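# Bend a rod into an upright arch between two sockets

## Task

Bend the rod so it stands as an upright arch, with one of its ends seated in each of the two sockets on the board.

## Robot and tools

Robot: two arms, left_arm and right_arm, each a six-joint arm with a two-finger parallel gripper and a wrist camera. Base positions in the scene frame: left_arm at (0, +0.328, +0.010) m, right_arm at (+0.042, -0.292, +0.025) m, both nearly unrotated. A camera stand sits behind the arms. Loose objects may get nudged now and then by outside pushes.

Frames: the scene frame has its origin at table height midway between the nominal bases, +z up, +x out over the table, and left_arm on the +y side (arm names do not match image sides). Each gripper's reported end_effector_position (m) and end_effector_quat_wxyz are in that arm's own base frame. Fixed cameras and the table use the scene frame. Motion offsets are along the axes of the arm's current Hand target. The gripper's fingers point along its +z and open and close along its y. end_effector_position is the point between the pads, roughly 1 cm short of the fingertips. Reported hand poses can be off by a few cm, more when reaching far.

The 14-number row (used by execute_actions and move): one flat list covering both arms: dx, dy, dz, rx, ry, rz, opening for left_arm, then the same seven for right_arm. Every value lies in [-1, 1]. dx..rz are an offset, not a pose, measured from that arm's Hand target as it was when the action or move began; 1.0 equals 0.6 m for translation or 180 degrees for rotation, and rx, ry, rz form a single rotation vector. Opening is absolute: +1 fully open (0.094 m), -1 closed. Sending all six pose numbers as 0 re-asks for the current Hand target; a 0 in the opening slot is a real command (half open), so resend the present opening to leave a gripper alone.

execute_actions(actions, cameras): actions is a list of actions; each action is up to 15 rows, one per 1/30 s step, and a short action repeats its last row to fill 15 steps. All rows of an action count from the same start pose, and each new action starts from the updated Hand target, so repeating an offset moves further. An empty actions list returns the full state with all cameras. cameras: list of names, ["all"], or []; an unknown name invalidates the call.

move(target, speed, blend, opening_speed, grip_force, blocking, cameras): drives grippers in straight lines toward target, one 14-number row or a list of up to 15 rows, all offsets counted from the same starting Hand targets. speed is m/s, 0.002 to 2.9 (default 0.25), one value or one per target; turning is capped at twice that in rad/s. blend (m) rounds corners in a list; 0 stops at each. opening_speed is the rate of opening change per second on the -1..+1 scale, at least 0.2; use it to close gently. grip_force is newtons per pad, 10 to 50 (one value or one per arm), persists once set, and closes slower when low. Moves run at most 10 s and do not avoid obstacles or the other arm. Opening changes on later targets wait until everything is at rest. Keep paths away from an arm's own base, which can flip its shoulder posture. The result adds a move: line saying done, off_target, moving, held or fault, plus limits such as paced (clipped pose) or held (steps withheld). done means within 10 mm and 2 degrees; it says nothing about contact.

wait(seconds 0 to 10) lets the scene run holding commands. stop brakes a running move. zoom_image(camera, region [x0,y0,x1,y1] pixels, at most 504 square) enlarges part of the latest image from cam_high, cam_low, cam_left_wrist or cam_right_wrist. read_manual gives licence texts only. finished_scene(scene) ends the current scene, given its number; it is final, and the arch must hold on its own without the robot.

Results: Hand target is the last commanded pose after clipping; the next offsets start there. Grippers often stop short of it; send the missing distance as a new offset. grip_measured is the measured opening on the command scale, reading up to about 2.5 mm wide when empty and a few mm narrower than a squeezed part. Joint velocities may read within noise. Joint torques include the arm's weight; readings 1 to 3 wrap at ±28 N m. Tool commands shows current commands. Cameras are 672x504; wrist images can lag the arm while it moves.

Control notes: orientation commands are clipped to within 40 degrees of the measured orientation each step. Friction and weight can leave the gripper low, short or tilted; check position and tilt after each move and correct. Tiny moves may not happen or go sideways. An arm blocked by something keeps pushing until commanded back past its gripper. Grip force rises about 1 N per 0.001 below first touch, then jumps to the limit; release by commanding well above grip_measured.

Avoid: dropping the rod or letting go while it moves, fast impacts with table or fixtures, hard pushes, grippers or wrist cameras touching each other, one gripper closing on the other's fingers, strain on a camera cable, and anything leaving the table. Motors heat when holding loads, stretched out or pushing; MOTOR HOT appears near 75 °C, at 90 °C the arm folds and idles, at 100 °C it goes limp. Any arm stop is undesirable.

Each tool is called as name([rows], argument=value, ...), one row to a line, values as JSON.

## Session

execute_actions(actions=[])

zoom_image(camera="cam_high", region=[290, 190, 430, 430])

Scene clock: 0.00 s.
left_arm: end_effector_position=(+0.3639, +0.0528, +0.0813) grip_measured=+1.000 end_effector_quat_wxyz=(+0.559, -0.119, +0.807, +0.149) | right_arm: end_effector_position=(+0.3784, -0.0226, +0.0807) grip_measured=+1.000 end_effector_quat_wxyz=(+0.570, +0.045, +0.820, -0.034)
Joint positions: left_arm=[-0.057 1.521 0.287 0.862 -0.436 -0.049 0.094] | right_arm=[-0.019 1.524 0.298 0.868 0.088 0.029 0.094]
Joint velocities: within noise
Joint torques (N m): no reading
Motor temperatures (°C): left_arm=[22 23 31 35 22 23 22] | right_arm=[25 24 34 30 25 22 22]
Heat: left arm: 35 °C; right arm: 34 °C.
Hand target: left_arm +0.3697, +0.0531, +0.0948; +0.577, -0.125, +0.794, +0.146 | right_arm +0.3816, -0.0234, +0.0877; +0.578, +0.048, +0.814, -0.034
Tool commands: left_gripper/opening=+1.0 right_gripper/opening=+1.0
camera_calibration:
cam_left_wrist: T_world_to_cam=[[0.395962, -0.908296, -0.134957, -0.0759271], [-0.687314, -0.195693, -0.699503, 0.352506], [0.608945, 0.369734, -0.701771, -0.0654555], [0, 0, 0, 1]] pos_world=[0.312205, 0.0242197, 0.190397]
cam_right_wrist: T_world_to_cam=[[-0.0813139, -0.9964, -0.0239819, 0.0184596], [-0.735069, 0.0762022, -0.673696, 0.365797], [0.673098, -0.0371525, -0.738619, -0.0753145], [0, 0, 0, 1]] pos_world=[0.321081, -0.0122795, 0.19125]

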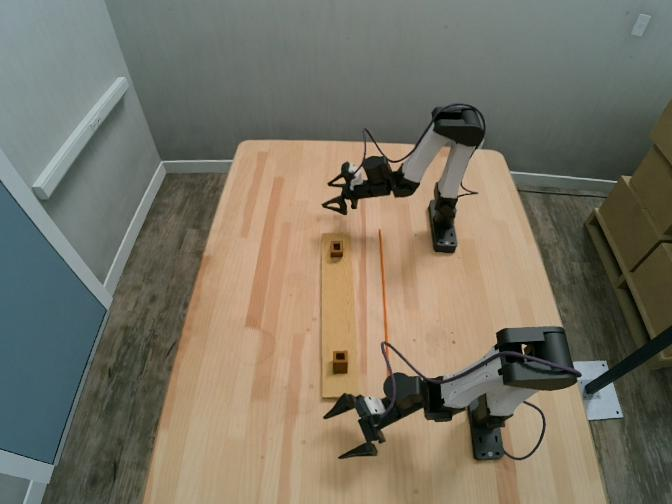

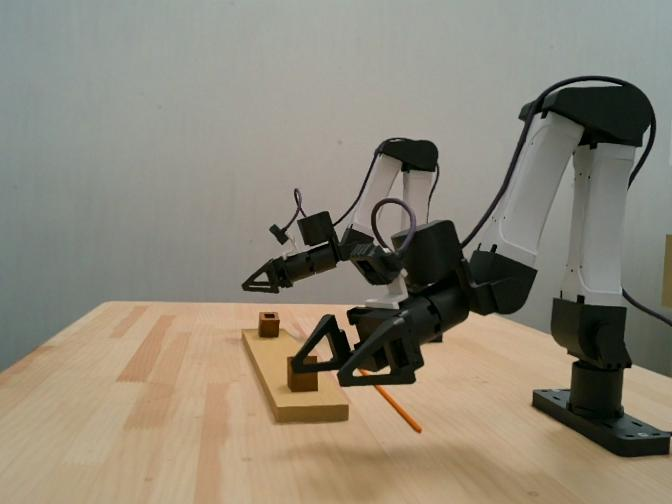

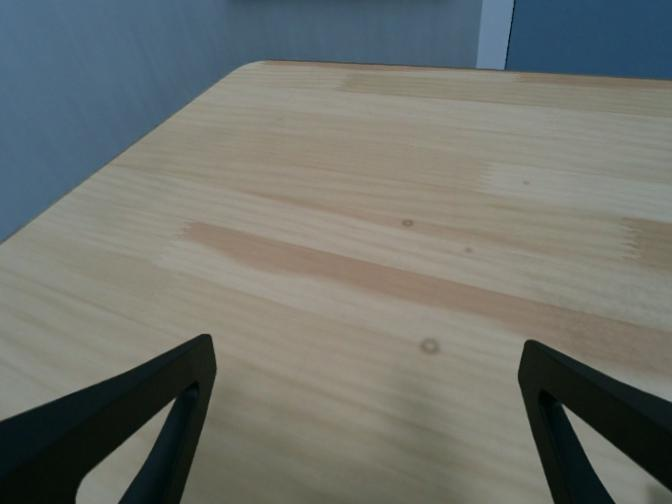

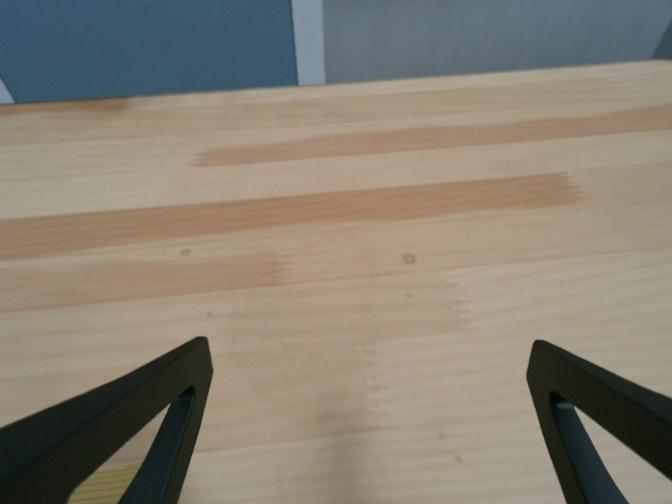

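Scaled by 2.100 from the camera's 672x504 image, which has a finer 960x720 frame.

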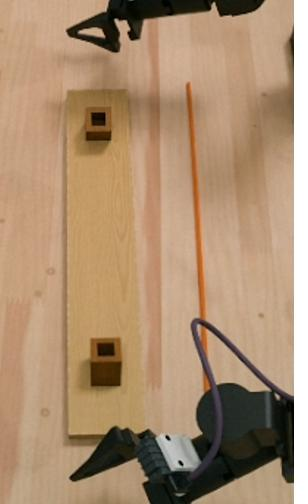

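move(target=[0.0743, -0.1665, -0.3048, 0.3452, 0.283, 0.5475, 0.3, 0.1158, 0.2045, -0.2978, -0.2904, 0.3306, -0.5158, 0.3], speed=0.35, cameras=["cam_high", "cam_left_wrist", "cam_right_wrist"])

Scene clock: 16.80 s.
left_arm: end_effector_position=(+0.2253, -0.1084, +0.0892) grip_measured=+0.303 end_effector_quat_wxyz=(-0.082, +0.689, +0.717, +0.063) | right_arm: end_effector_position=(+0.1988, +0.1183, +0.0757) grip_measured=+0.302 end_effector_quat_wxyz=(+0.076, +0.714, -0.693, +0.067)
Joint positions: left_arm=[-0.557 1.621 1.204 -1.289 -0.157 0.964 0.061] | right_arm=[0.653 1.557 1.085 -1.23 0.154 -0.938 0.061]
Joint torques (N m): left_arm=[-0.59 -5.07 7.97 0.11 -0.28 0.24] | right_arm=[0.08 -4.64 8.08 0.01 0.04 -0.13]
Heat: left arm: 38 °C; right arm: 35 °C.
Hand target: left_arm +0.2320, -0.1095, +0.0969; -0.075, +0.696, +0.711, +0.073 | right_arm +0.2056, +0.1208, +0.0810; +0.072, +0.721, -0.685, +0.076
Off the commanded pose: left_arm 0.010 m, 2 deg | right_arm 0.009 m, 2 deg.
move: done
camera_calibration:
cam_left_wrist: T_world_to_cam=[[-0.999525, -0.0204517, -0.0230646, 0.234175], [-0.0302932, 0.790193, 0.612108, 0.0729854], [0.00570686, 0.612516, -0.790437, 0.254241], [0, 0, 0, 1]] pos_world=[0.234824, -0.20861, 0.161688]
cam_right_wrist: T_world_to_cam=[[0.998756, 0.00546804, -0.0495737, -0.187188], [0.0353898, -0.778077, 0.627171, 0.0690542], [-0.0351427, -0.628145, -0.777302, 0.260753], [0, 0, 0, 1]] pos_world=[0.193675, 0.218544, 0.150096]
Images, in order (width x height): cam_high 672x504, cam_left_wrist 672x504, cam_right_wrist 672x504.

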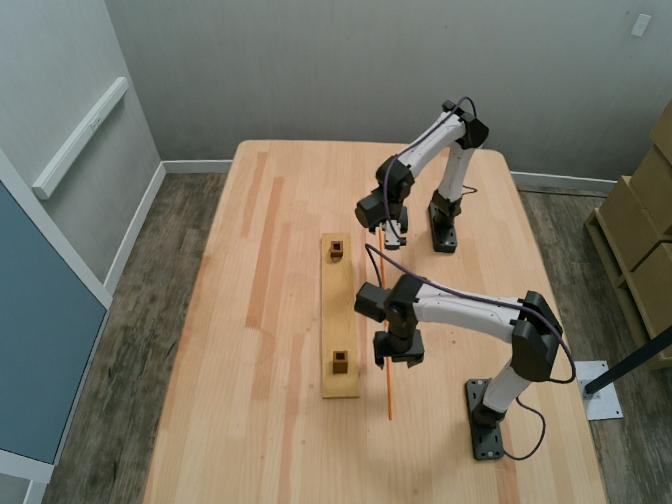

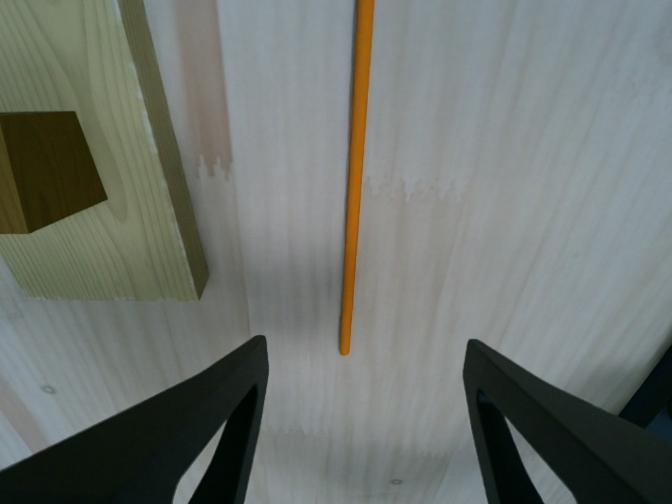

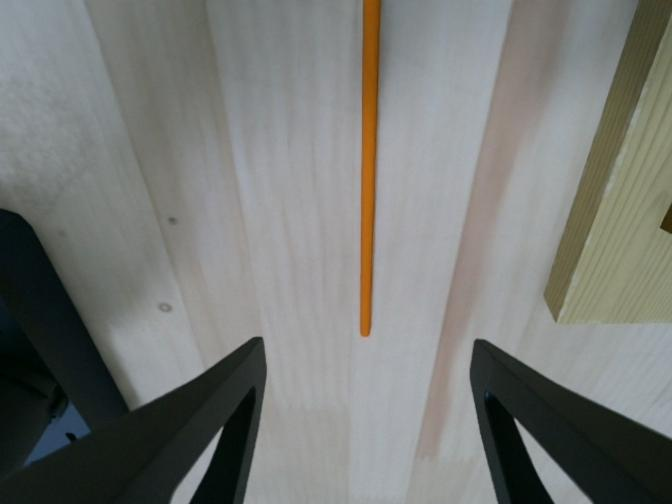

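move([
  [-0.0125, 0.0083, 0.1033, 0, 0, 0.0138, 0.1, -0.0178, 0.0035, 0.1002, 0, 0, 0, 0.1],
  [-0.0265, 0.0083, 0.1692, 0, 0, 0.0138, 0.1, -0.0318, 0.0035, 0.1658, 0, 0, 0, 0.1],
], speed=[0.15, 0.05], blend=[0.01, 0], cameras=["cam_low", "cam_left_wrist", "cam_right_wrist"])

zoom_image(camera="cam_low", region=[290, 280, 480, 450])

Scene clock: 26.03 s.
left_arm: end_effector_position=(+0.2294, -0.1019, +0.0012) grip_measured=+0.103 end_effector_quat_wxyz=(-0.090, +0.709, +0.696, +0.070) | right_arm: end_effector_position=(+0.2012, +0.1189, -0.0159) grip_measured=+0.102 end_effector_quat_wxyz=(+0.074, +0.714, -0.692, +0.070)
Joint positions: left_arm=[-0.543 1.75 0.971 -0.933 -0.181 1.034 0.052] | right_arm=[0.653 1.715 0.854 -0.836 0.161 -0.939 0.052]
Joint torques (N m): left_arm=[0.44 -4.53 3.93 0.71 -0.14 0.25] | right_arm=[-0.08 -5.16 3.99 0.44 0 -0.14]
Heat: left arm: 36 °C; right arm: 37 °C.
Hand target: left_arm +0.2368, -0.1037, -0.0057; -0.077, +0.711, +0.696, +0.072 | right_arm +0.2037, +0.1187, -0.0202; +0.072, +0.721, -0.685, +0.076
Off the commanded pose: left_arm 0.010 m, 2 deg | right_arm 0.005 m, 1 deg.
move: done
camera_calibration:
cam_left_wrist: T_world_to_cam=[[-0.999145, 0.0384255, -0.0152504, 0.242389], [0.0202699, 0.776844, 0.629366, 0.108934], [0.0360309, 0.628519, -0.776959, 0.175328], [0, 0, 0, 1]] pos_world=[0.233657, -0.204136, 0.0713596]
cam_right_wrist: T_world_to_cam=[[0.999063, 0.00763256, -0.0426039, -0.194476], [0.0327567, -0.776718, 0.628996, 0.127298], [-0.0282904, -0.629802, -0.77624, 0.188929], [0, 0, 0, 1]] pos_world=[0.195469, 0.219347, 0.058299]
Images, in order (width x height): cam_low 672x504, cam_left_wrist 672x504, cam_right_wrist 672x504.

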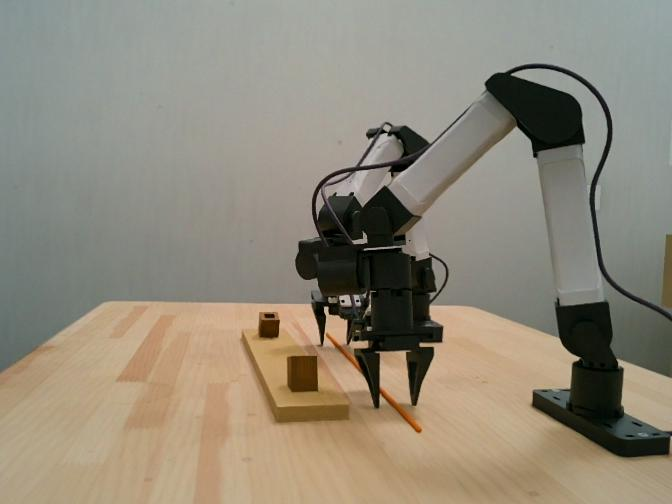

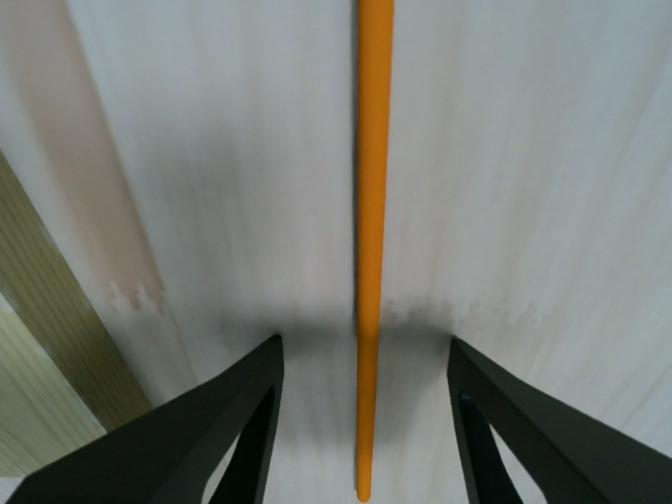

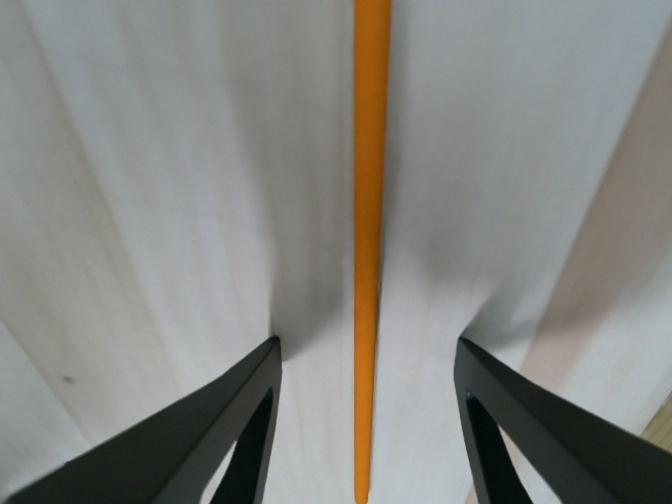

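Scaled by 2.653 from the camera's 672x504 image, which has a finer 960x720 frame.

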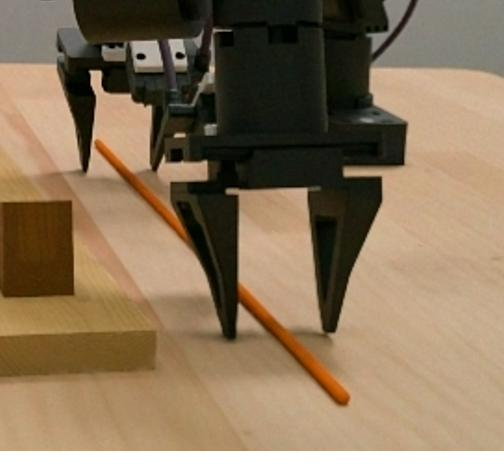

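move([
  [-0.0005, 0, 0.0028, 0, 0, 0, 0.1, -0.0002, 0, 0.0008, 0, 0, 0, 0.1],
  [-0.0005, 0, 0.0028, 0, 0, 0, -1.0, -0.0002, 0, 0.0008, 0, 0, 0, -1.0],
], speed=0.04, opening_speed=1.0, cameras=["cam_left_wrist", "cam_right_wrist"])

Scene clock: 29.63 s.
left_arm: end_effector_position=(+0.2350, -0.1021, +0.0005) grip_measured=-0.863 end_effector_quat_wxyz=(-0.081, +0.708, +0.697, +0.077) | right_arm: end_effector_position=(+0.2025, +0.1192, -0.0159) grip_measured=-0.906 end_effector_quat_wxyz=(+0.072, +0.715, -0.692, +0.072)
Joint positions: left_arm=[-0.539 1.75 0.97 -0.91 -0.19 1.036 0.006] | right_arm=[0.653 1.715 0.854 -0.831 0.164 -0.941 0.004]
Joint torques (N m): left_arm=[0.47 -4.26 3.73 0.6 -0.05 0.23] | right_arm=[-0.08 -5.07 3.95 0.43 -0.01 -0.12]
Heat: left arm: 36 °C; right arm: 36 °C.
Hand target: left_arm +0.2368, -0.1037, -0.0074; -0.077, +0.711, +0.696, +0.072 | right_arm +0.2037, +0.1188, -0.0207; +0.072, +0.721, -0.685, +0.076
Off the commanded pose: left_arm 0.008 m, 1 deg | right_arm 0.005 m, 1 deg.
move: done; target 2's new opening was sent with left_arm's hand 0.011 m and 2 deg from that target
camera_calibration:
cam_left_wrist: T_world_to_cam=[[-0.998608, 0.0364614, -0.0381263, 0.247702], [0.00449748, 0.778919, 0.627108, 0.113362], [0.0525625, 0.626063, -0.777999, 0.1706], [0, 0, 0, 1]] pos_world=[0.23788, -0.204138, 0.0710805]
cam_right_wrist: T_world_to_cam=[[0.999255, 0.00956526, -0.0373761, -0.195843], [0.0309576, -0.776931, 0.628824, 0.127905], [-0.0230238, -0.629512, -0.776649, 0.187925], [0, 0, 0, 1]] pos_world=[0.196064, 0.219547, 0.0582021]
Images, in order (width x height): cam_left_wrist 672x504, cam_right_wrist 672x504.

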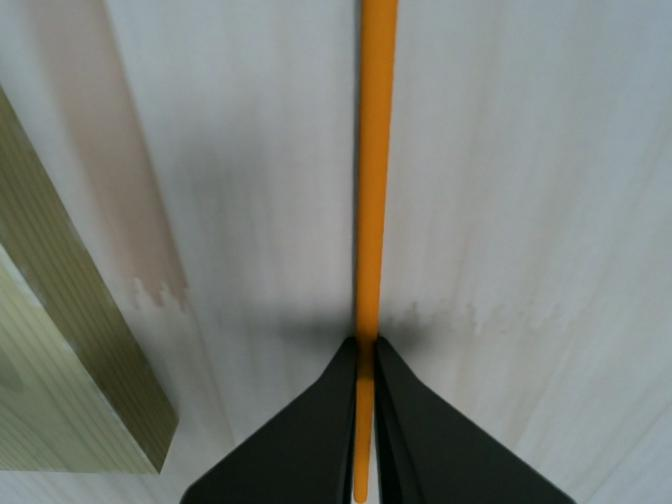

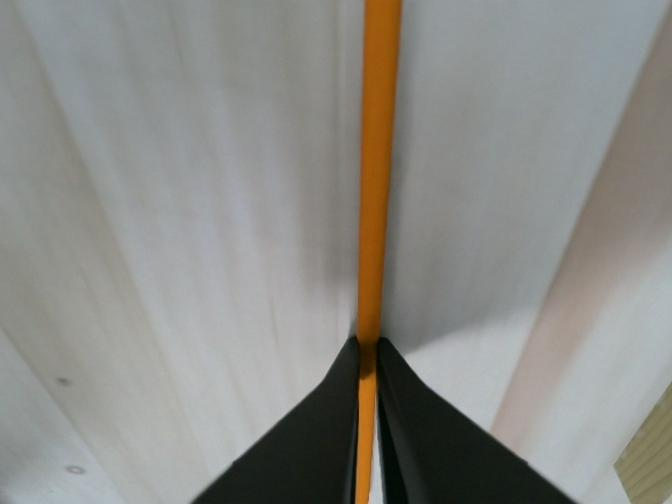

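move([
  [0.0315, -0.0014, -0.147, 0, 0, 0, -1.0, 0.0312, 0, -0.1467, 0, 0, 0, -1.0],
  [0.0532, 0.1867, -0.377, -0.4035, -0.1422, -0.2419, -1.0, 0.0865, -0.2243, -0.3433, 0.3966, -0.1685, 0.2003, -1.0],
], speed=[0.15, 0.22], blend=[0.03, 0], cameras=["all"])

zoom_image(camera="cam_high", region=[305, 200, 385, 400])

Scene clock: 46.87 s.
left_arm: end_effector_position=(+0.3444, -0.1207, +0.2018) grip_measured=-0.863 end_effector_quat_wxyz=(+0.481, +0.366, +0.722, +0.336) | right_arm: end_effector_position=(+0.3344, +0.1227, +0.1857) grip_measured=-0.906 end_effector_quat_wxyz=(+0.528, -0.416, +0.683, -0.287)
Joint positions: left_arm=[-0.672 1.19 0.664 0.082 -0.761 0.763 0.006] | right_arm=[0.599 1.085 0.484 0.273 0.526 -0.876 0.004]
Joint torques (N m): left_arm=[-0.43 -3.06 6.9 2.73 -0.41 -0.07] | right_arm=[-1.24 -2.25 6.26 3.06 0.05 0.22]
Heat: left arm: 37 °C; right arm: 36 °C.
Hand target: left_arm +0.3506, -0.1219, +0.2194; +0.517, +0.329, +0.717, +0.332 | right_arm +0.3384, +0.1175, +0.1916; +0.543, -0.392, +0.684, -0.291
Off the commanded pose: left_arm 0.019 m, 6 deg | right_arm 0.009 m, 3 deg.
move: off_target (left_arm, right_arm)
camera_calibration:
cam_left_wrist: T_world_to_cam=[[-0.162379, -0.48864, -0.857242, 0.179193], [-0.655352, 0.702888, -0.276519, 0.401509], [0.737663, 0.516895, -0.434365, 0.0146626], [0, 0, 0, 1]] pos_world=[0.281411, -0.202234, 0.271006]
cam_right_wrist: T_world_to_cam=[[0.300264, -0.500562, 0.81196, -0.181604], [-0.524761, -0.797531, -0.297609, 0.360095], [0.796535, -0.336723, -0.502145, -0.0111286], [0, 0, 0, 1]] pos_world=[0.252357, 0.192535, 0.249035]

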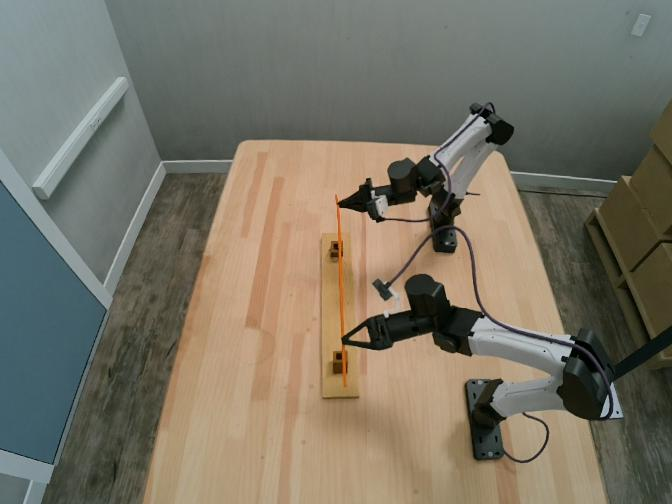

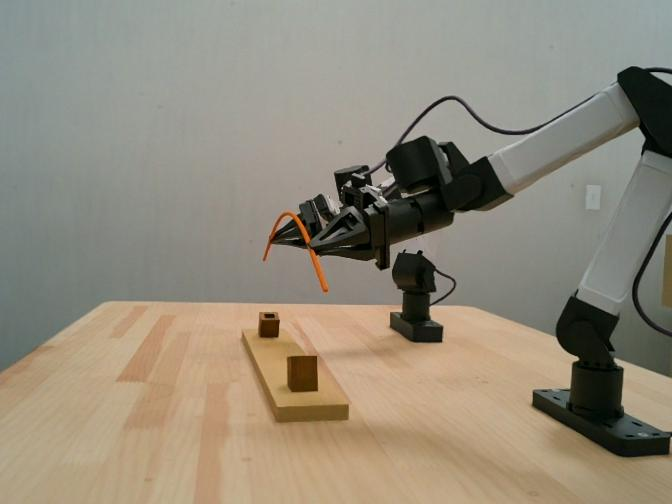

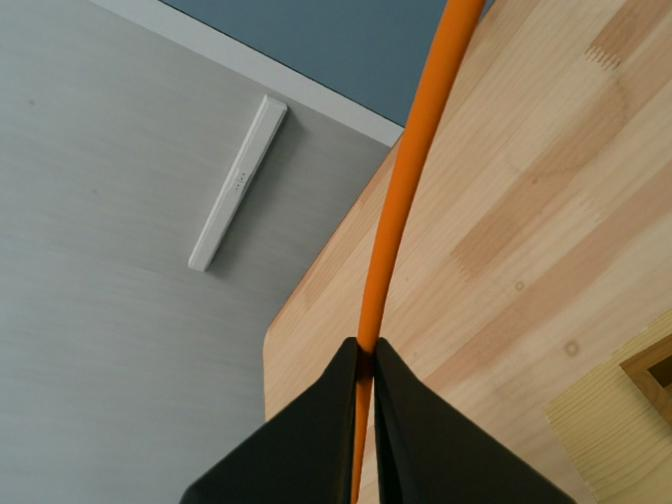

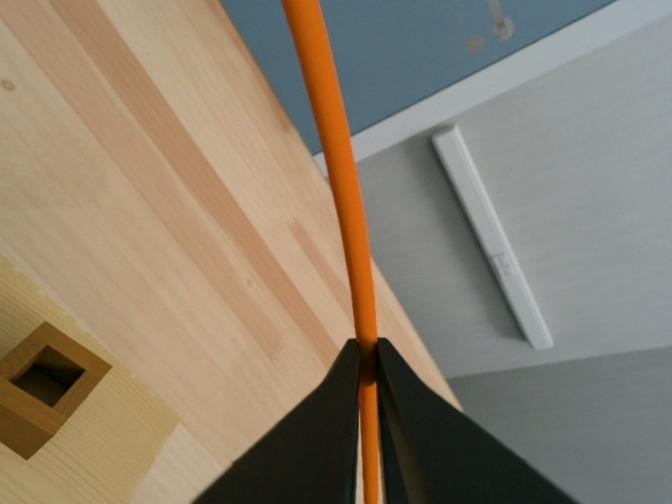

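Scaled by 2.520 from the camera's 672x504 image, which has a finer 960x720 frame.

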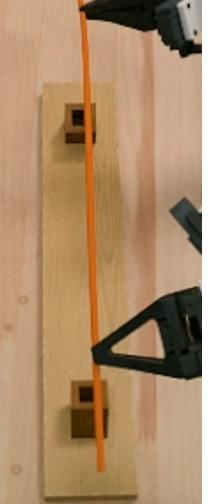

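zoom_image(camera="cam_left_wrist", region=[572, 300, 672, 460])

zoom_image(camera="cam_right_wrist", region=[0, 290, 130, 480])

Scaled by 3.150 from the camera's 672x504 image, which has a finer 960x720 frame.

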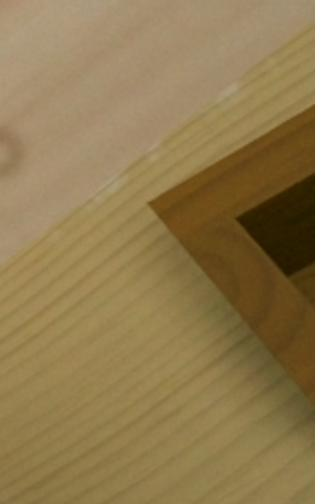

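Scaled by 2.653 from the camera's 672x504 image, which has a finer 960x720 frame.

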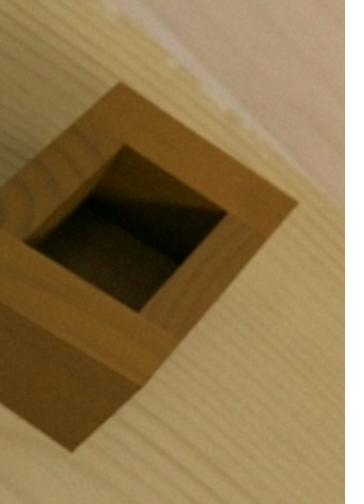

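move([
  [-0.0157, -0.0335, 0.0052, 0.0278, -0.0302, -0.1174, -1.0, -0.021, 0.0378, 0.0017, -0.0243, -0.0278, 0.1153, -1.0],
  [-0.0527, -0.0808, 0.0037, 0.0556, -0.0604, -0.2347, -1.0, -0.062, 0.0882, 0.0, -0.0485, -0.0556, 0.2306, -1.0],
], speed=0.14, blend=[0.015, 0], cameras=["all"])

zoom_image(camera="cam_high", region=[305, 310, 395, 400])

zoom_image(camera="cam_high", region=[305, 190, 385, 270])

zoom_image(camera="cam_low", region=[230, 220, 350, 420])

Scene clock: 67.00 s.
left_arm: end_effector_position=(+0.3494, -0.1530, +0.1717) grip_measured=-0.863 end_effector_quat_wxyz=(+0.589, +0.155, +0.787, +0.102) | right_arm: end_effector_position=(+0.3322, +0.1598, +0.1548) grip_measured=-0.906 end_effector_quat_wxyz=(+0.609, -0.208, +0.764, -0.052)
Joint positions: left_arm=[-0.684 1.279 0.549 0.368 -0.629 0.146 0.006] | right_arm=[0.661 1.231 0.391 0.552 0.463 -0.22 0.004]
Joint torques (N m): left_arm=[-1.26 -3.49 6.91 3.07 0.31 -0.53] | right_arm=[0.91 -2.92 6 3.35 -0.57 0.85]
Motor temperatures (°C): left_arm=[22 25 35 46 22 23 24] | right_arm=[25 25 37 37 25 23 23]
Heat: left arm: 46 °C; right arm: 37 °C.
Hand target: left_arm +0.3544, -0.1747, +0.1958; +0.636, +0.121, +0.762, +0.030 | right_arm +0.3306, +0.1769, +0.1672; +0.636, -0.187, +0.749, +0.006
Off the commanded pose: left_arm 0.033 m, 11 deg | right_arm 0.021 m, 8 deg.
move: off_target (left_arm, right_arm)
camera_calibration:
cam_left_wrist: T_world_to_cam=[[-0.0800113, -0.927112, -0.366144, -0.0417526], [-0.653803, 0.326081, -0.682798, 0.430756], [0.752423, 0.184754, -0.632239, -0.00738582], [0, 0, 0, 1]] pos_world=[0.283846, -0.177806, 0.274162]
cam_right_wrist: T_world_to_cam=[[0.288293, -0.906486, 0.308498, 0.00950935], [-0.588798, -0.42189, -0.689439, 0.401293], [0.755118, 0.0171178, -0.655365, -0.0315495], [0, 0, 0, 1]] pos_world=[0.257363, 0.178462, 0.253057]

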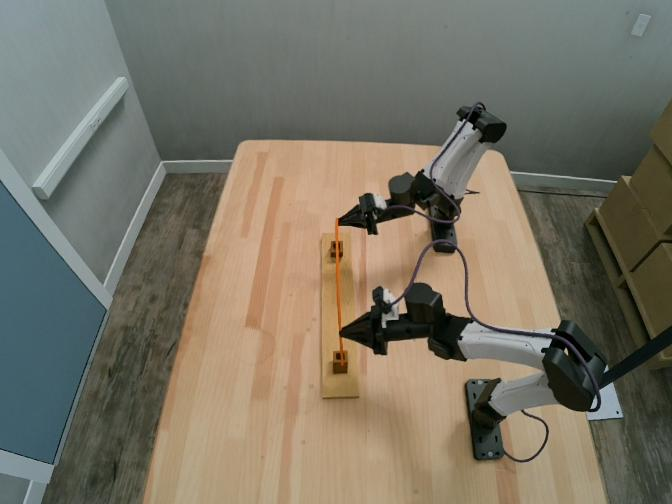

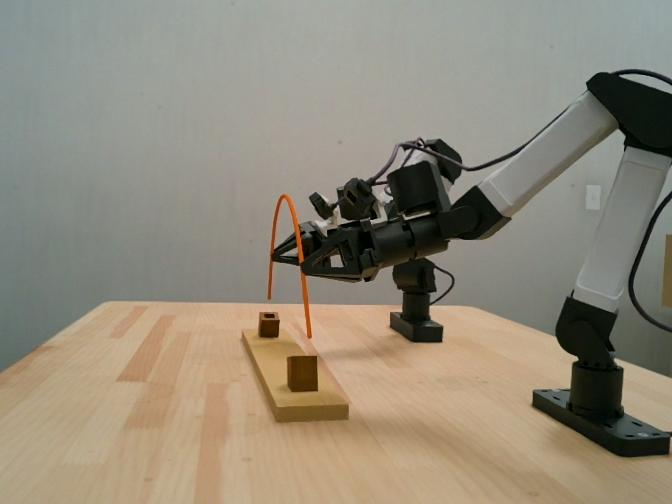

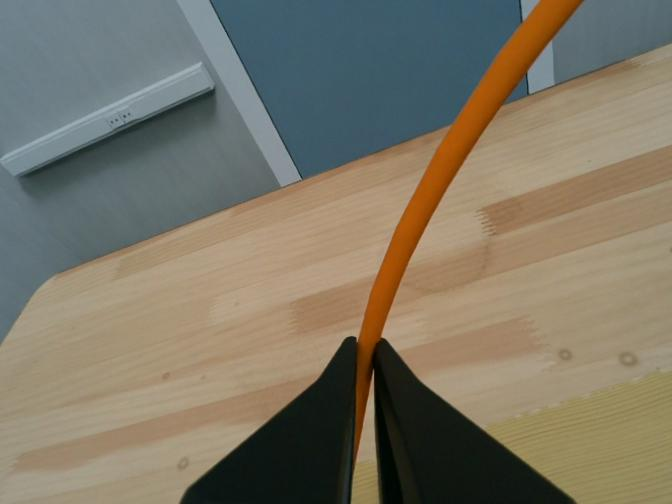

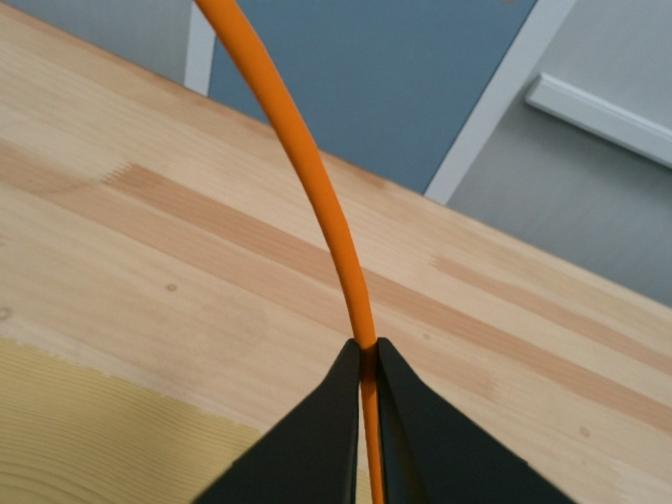

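Scaled by 5.600 from the camera's 672x504 image, which has a finer 960x720 frame.

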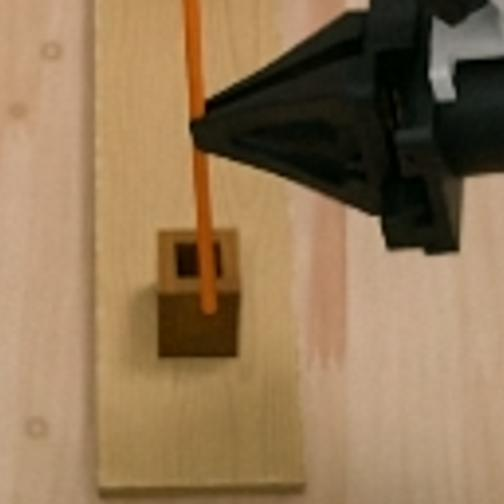

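Scaled by 6.300 from the camera's 672x504 image, which has a finer 960x720 frame.

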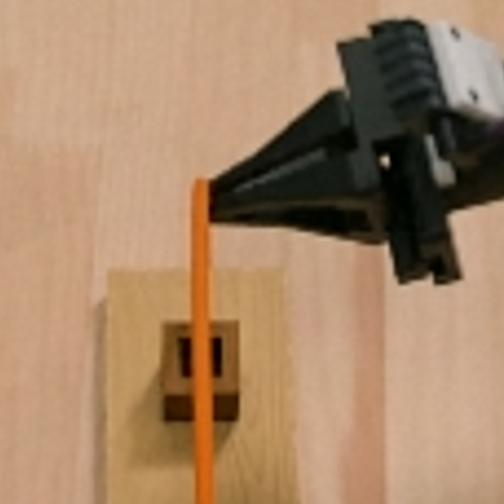

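Scaled by 2.520 from the camera's 672x504 image, which has a finer 960x720 frame.

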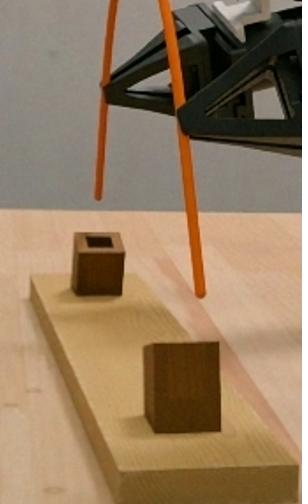

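move(target=[0.0228, -0.0812, 0.0178, 0.0204, -0.0107, -0.0139, -1.0, 0.0213, 0.0647, 0.0208, -0.0188, 0.001, 0.0093, -1.0], speed=0.1, cameras=["all"])

zoom_image(camera="cam_high", region=[305, 310, 395, 400])

zoom_image(camera="cam_high", region=[305, 190, 385, 270])

zoom_image(camera="cam_low", region=[230, 220, 350, 420])

Scene clock: 80.47 s.
left_arm: end_effector_position=(+0.3552, -0.1831, +0.1467) grip_measured=-0.863 end_effector_quat_wxyz=(+0.603, +0.127, +0.784, +0.074) | right_arm: end_effector_position=(+0.3352, +0.1777, +0.1309) grip_measured=-0.906 end_effector_quat_wxyz=(+0.606, -0.182, +0.774, -0.036)
Joint positions: left_arm=[-0.757 1.465 0.543 0.576 -0.689 0.059 0.006] | right_arm=[0.72 1.39 0.391 0.689 0.527 -0.129 0.004]
Joint torques (N m): left_arm=[-2.95 -4.23 6.82 3.08 0.62 -0.16] | right_arm=[2.85 -3.22 6.42 3.31 -0.98 0.45]
Motor temperatures (°C): left_arm=[22 25 36 48 22 23 24] | right_arm=[26 25 37 42 25 23 24]
Heat: left arm: 48 °C; right arm: 42 °C.
Hand target: left_arm +0.3555, -0.2200, +0.1709; +0.645, +0.125, +0.754, -0.010 | right_arm +0.3297, +0.2126, +0.1437; +0.629, -0.195, +0.752, +0.037
Off the commanded pose: left_arm 0.044 m, 11 deg | right_arm 0.038 m, 9 deg.
move: off_target (left_arm, right_arm)
camera_calibration:
cam_left_wrist: T_world_to_cam=[[-0.0647095, -0.95395, -0.292903, -0.0995097], [-0.639465, 0.264974, -0.721716, 0.416626], [0.766092, 0.1406, -0.627164, -0.035684], [0, 0, 0, 1]] pos_world=[0.287316, -0.200305, 0.249159]
cam_right_wrist: T_world_to_cam=[[0.271024, -0.929417, 0.250459, 0.0497085], [-0.613259, -0.367277, -0.6993, 0.393909], [0.741929, 0.0359313, -0.669515, -0.0467156], [0, 0, 0, 1]] pos_world=[0.262756, 0.192552, 0.231734]

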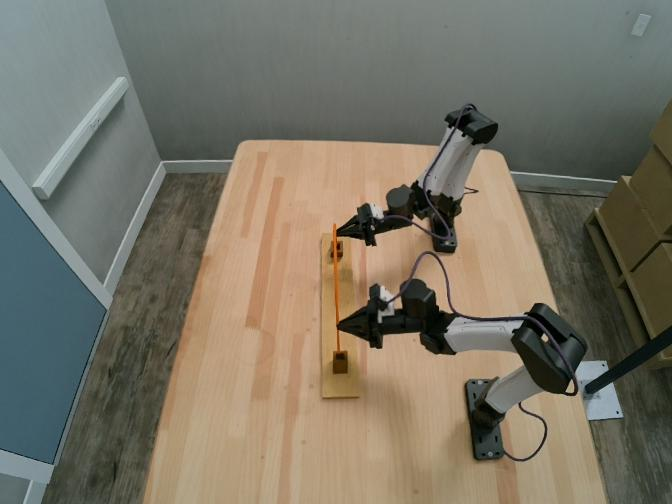

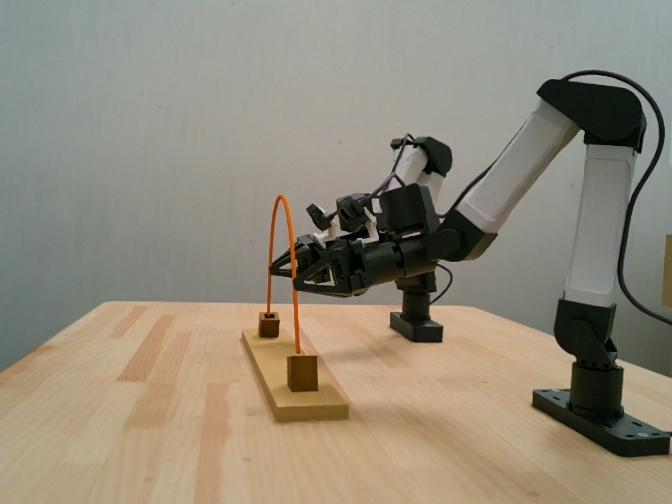

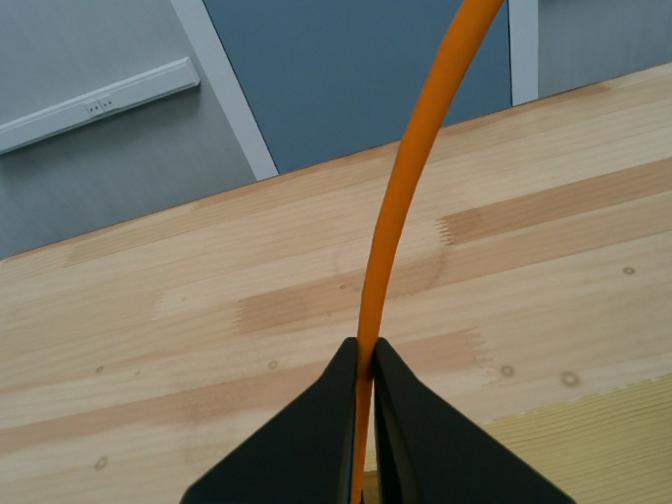

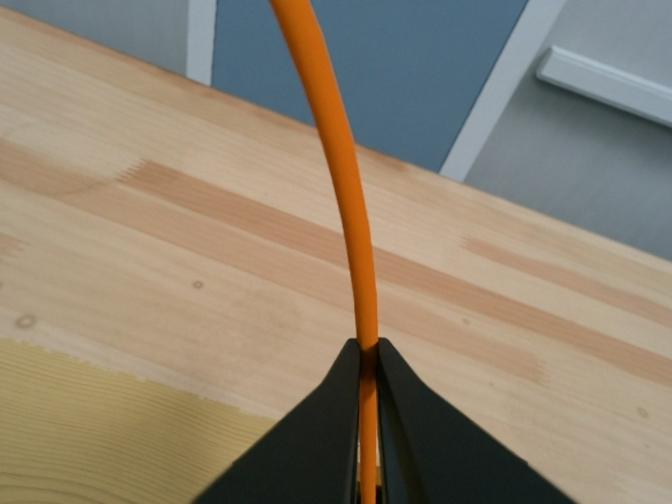

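Scaled by 5.600 from the camera's 672x504 image, which has a finer 960x720 frame.

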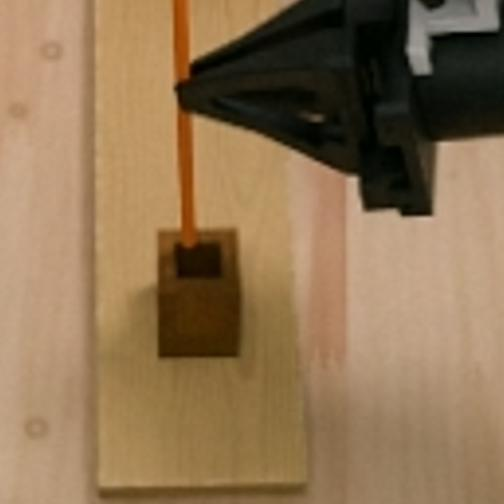

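Scaled by 6.300 from the camera's 672x504 image, which has a finer 960x720 frame.

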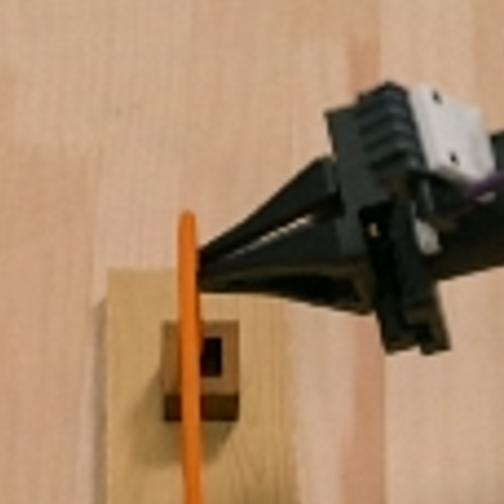

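Scaled by 2.520 from the camera's 672x504 image, which has a finer 960x720 frame.

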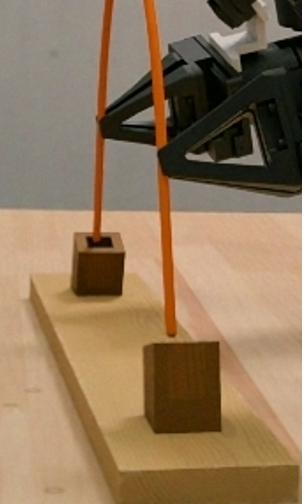

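move(target=[0.0385, 0.0208, -0.004, 0, 0, 0, -1.0, 0.0383, -0.0108, -0.0002, 0, 0, 0, -1.0], speed=0.05, cameras=["all"])

zoom_image(camera="cam_high", region=[305, 310, 395, 400])

zoom_image(camera="cam_high", region=[305, 190, 385, 270])

zoom_image(camera="cam_low", region=[230, 220, 350, 420])

Scene clock: 90.10 s.
left_arm: end_effector_position=(+0.3471, -0.1728, +0.1273) grip_measured=-0.863 end_effector_quat_wxyz=(+0.604, +0.125, +0.783, +0.074) | right_arm: end_effector_position=(+0.3310, +0.1741, +0.1122) grip_measured=-0.906 end_effector_quat_wxyz=(+0.608, -0.180, +0.773, -0.035)
Joint positions: left_arm=[-0.749 1.486 0.454 0.691 -0.683 0.06 0.006] | right_arm=[0.72 1.462 0.329 0.829 0.527 -0.129 0.004]
Joint torques (N m): left_arm=[-0.72 -4.19 6.38 3.09 0.89 -0.06] | right_arm=[0.18 -3.74 5.26 3.31 -1.3 0.33]
Heat: left arm: 51 °C; right arm: 45 °C.
Hand target: left_arm +0.3525, -0.2034, +0.1506; +0.645, +0.125, +0.754, -0.010 | right_arm +0.3288, +0.2009, +0.1229; +0.629, -0.195, +0.752, +0.037
Off the commanded pose: left_arm 0.039 m, 11 deg | right_arm 0.029 m, 9 deg.
move: off_target (left_arm, right_arm)
camera_calibration:
cam_left_wrist: T_world_to_cam=[[-0.0626511, -0.954979, -0.289984, -0.0971707], [-0.638441, 0.261677, -0.723822, 0.394096], [0.767117, 0.139789, -0.626092, -0.043792], [0, 0, 0, 1]] pos_world=[0.279113, -0.1898, 0.22966]
cam_right_wrist: T_world_to_cam=[[0.269897, -0.930402, 0.248008, 0.0529947], [-0.610061, -0.364505, -0.703535, 0.375879], [0.74497, 0.0385822, -0.665981, -0.0579187], [0, 0, 0, 1]] pos_world=[0.258154, 0.188551, 0.212728]

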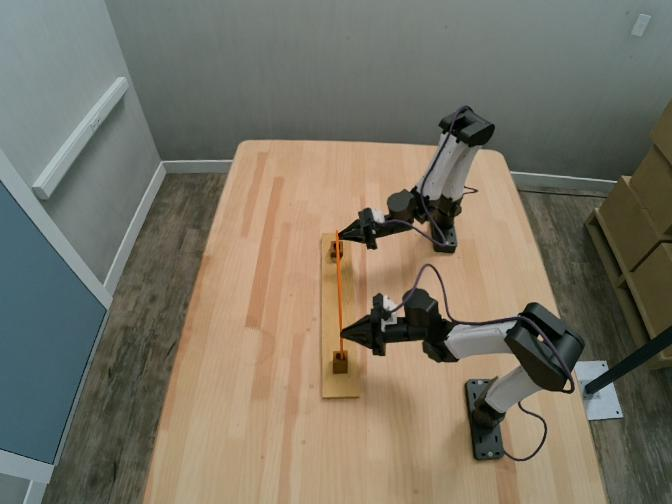

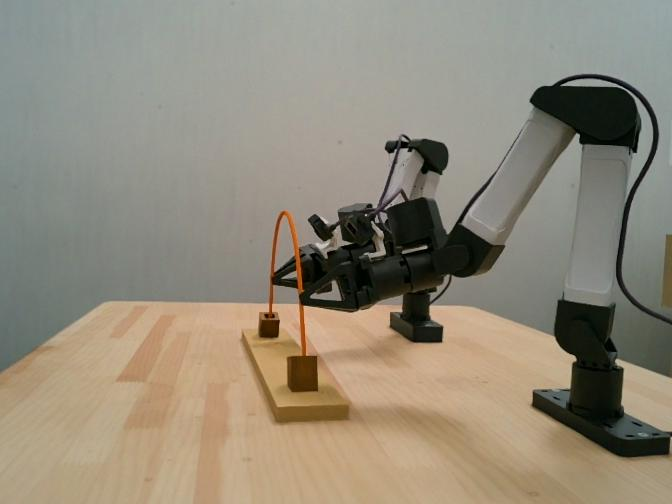

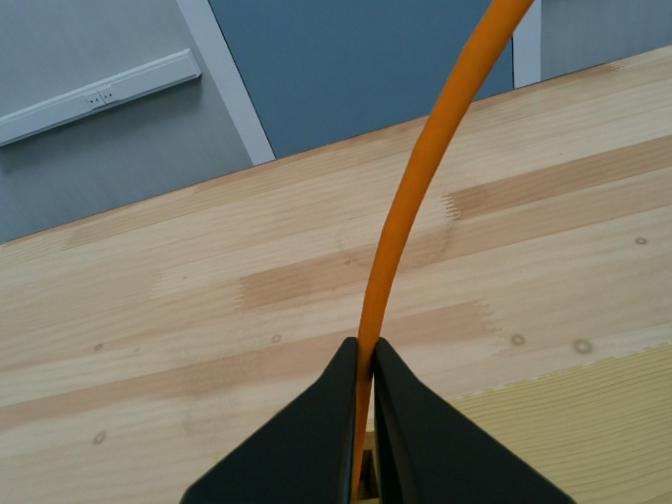

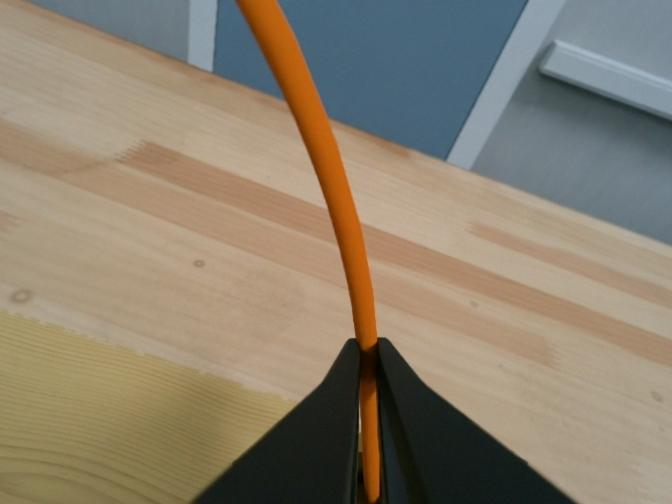

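Scaled by 5.600 from the camera's 672x504 image, which has a finer 960x720 frame.

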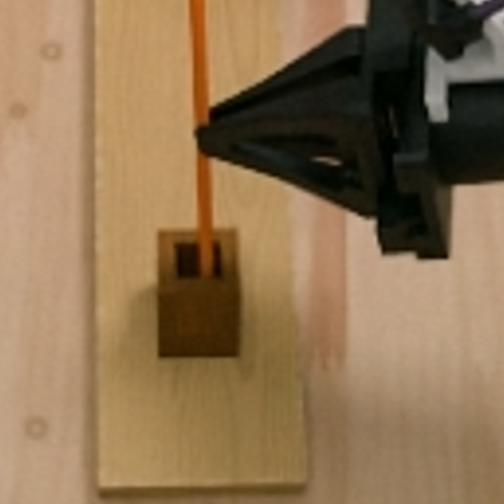

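Scaled by 6.300 from the camera's 672x504 image, which has a finer 960x720 frame.

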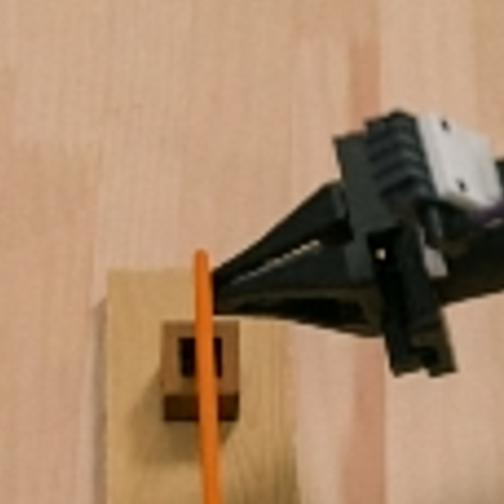

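Scaled by 2.520 from the camera's 672x504 image, which has a finer 960x720 frame.

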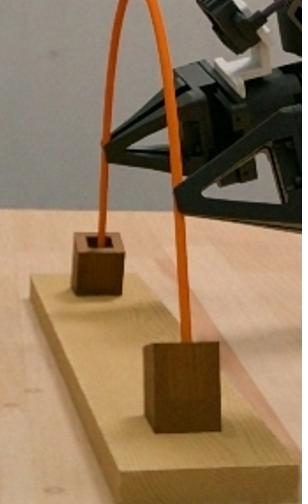

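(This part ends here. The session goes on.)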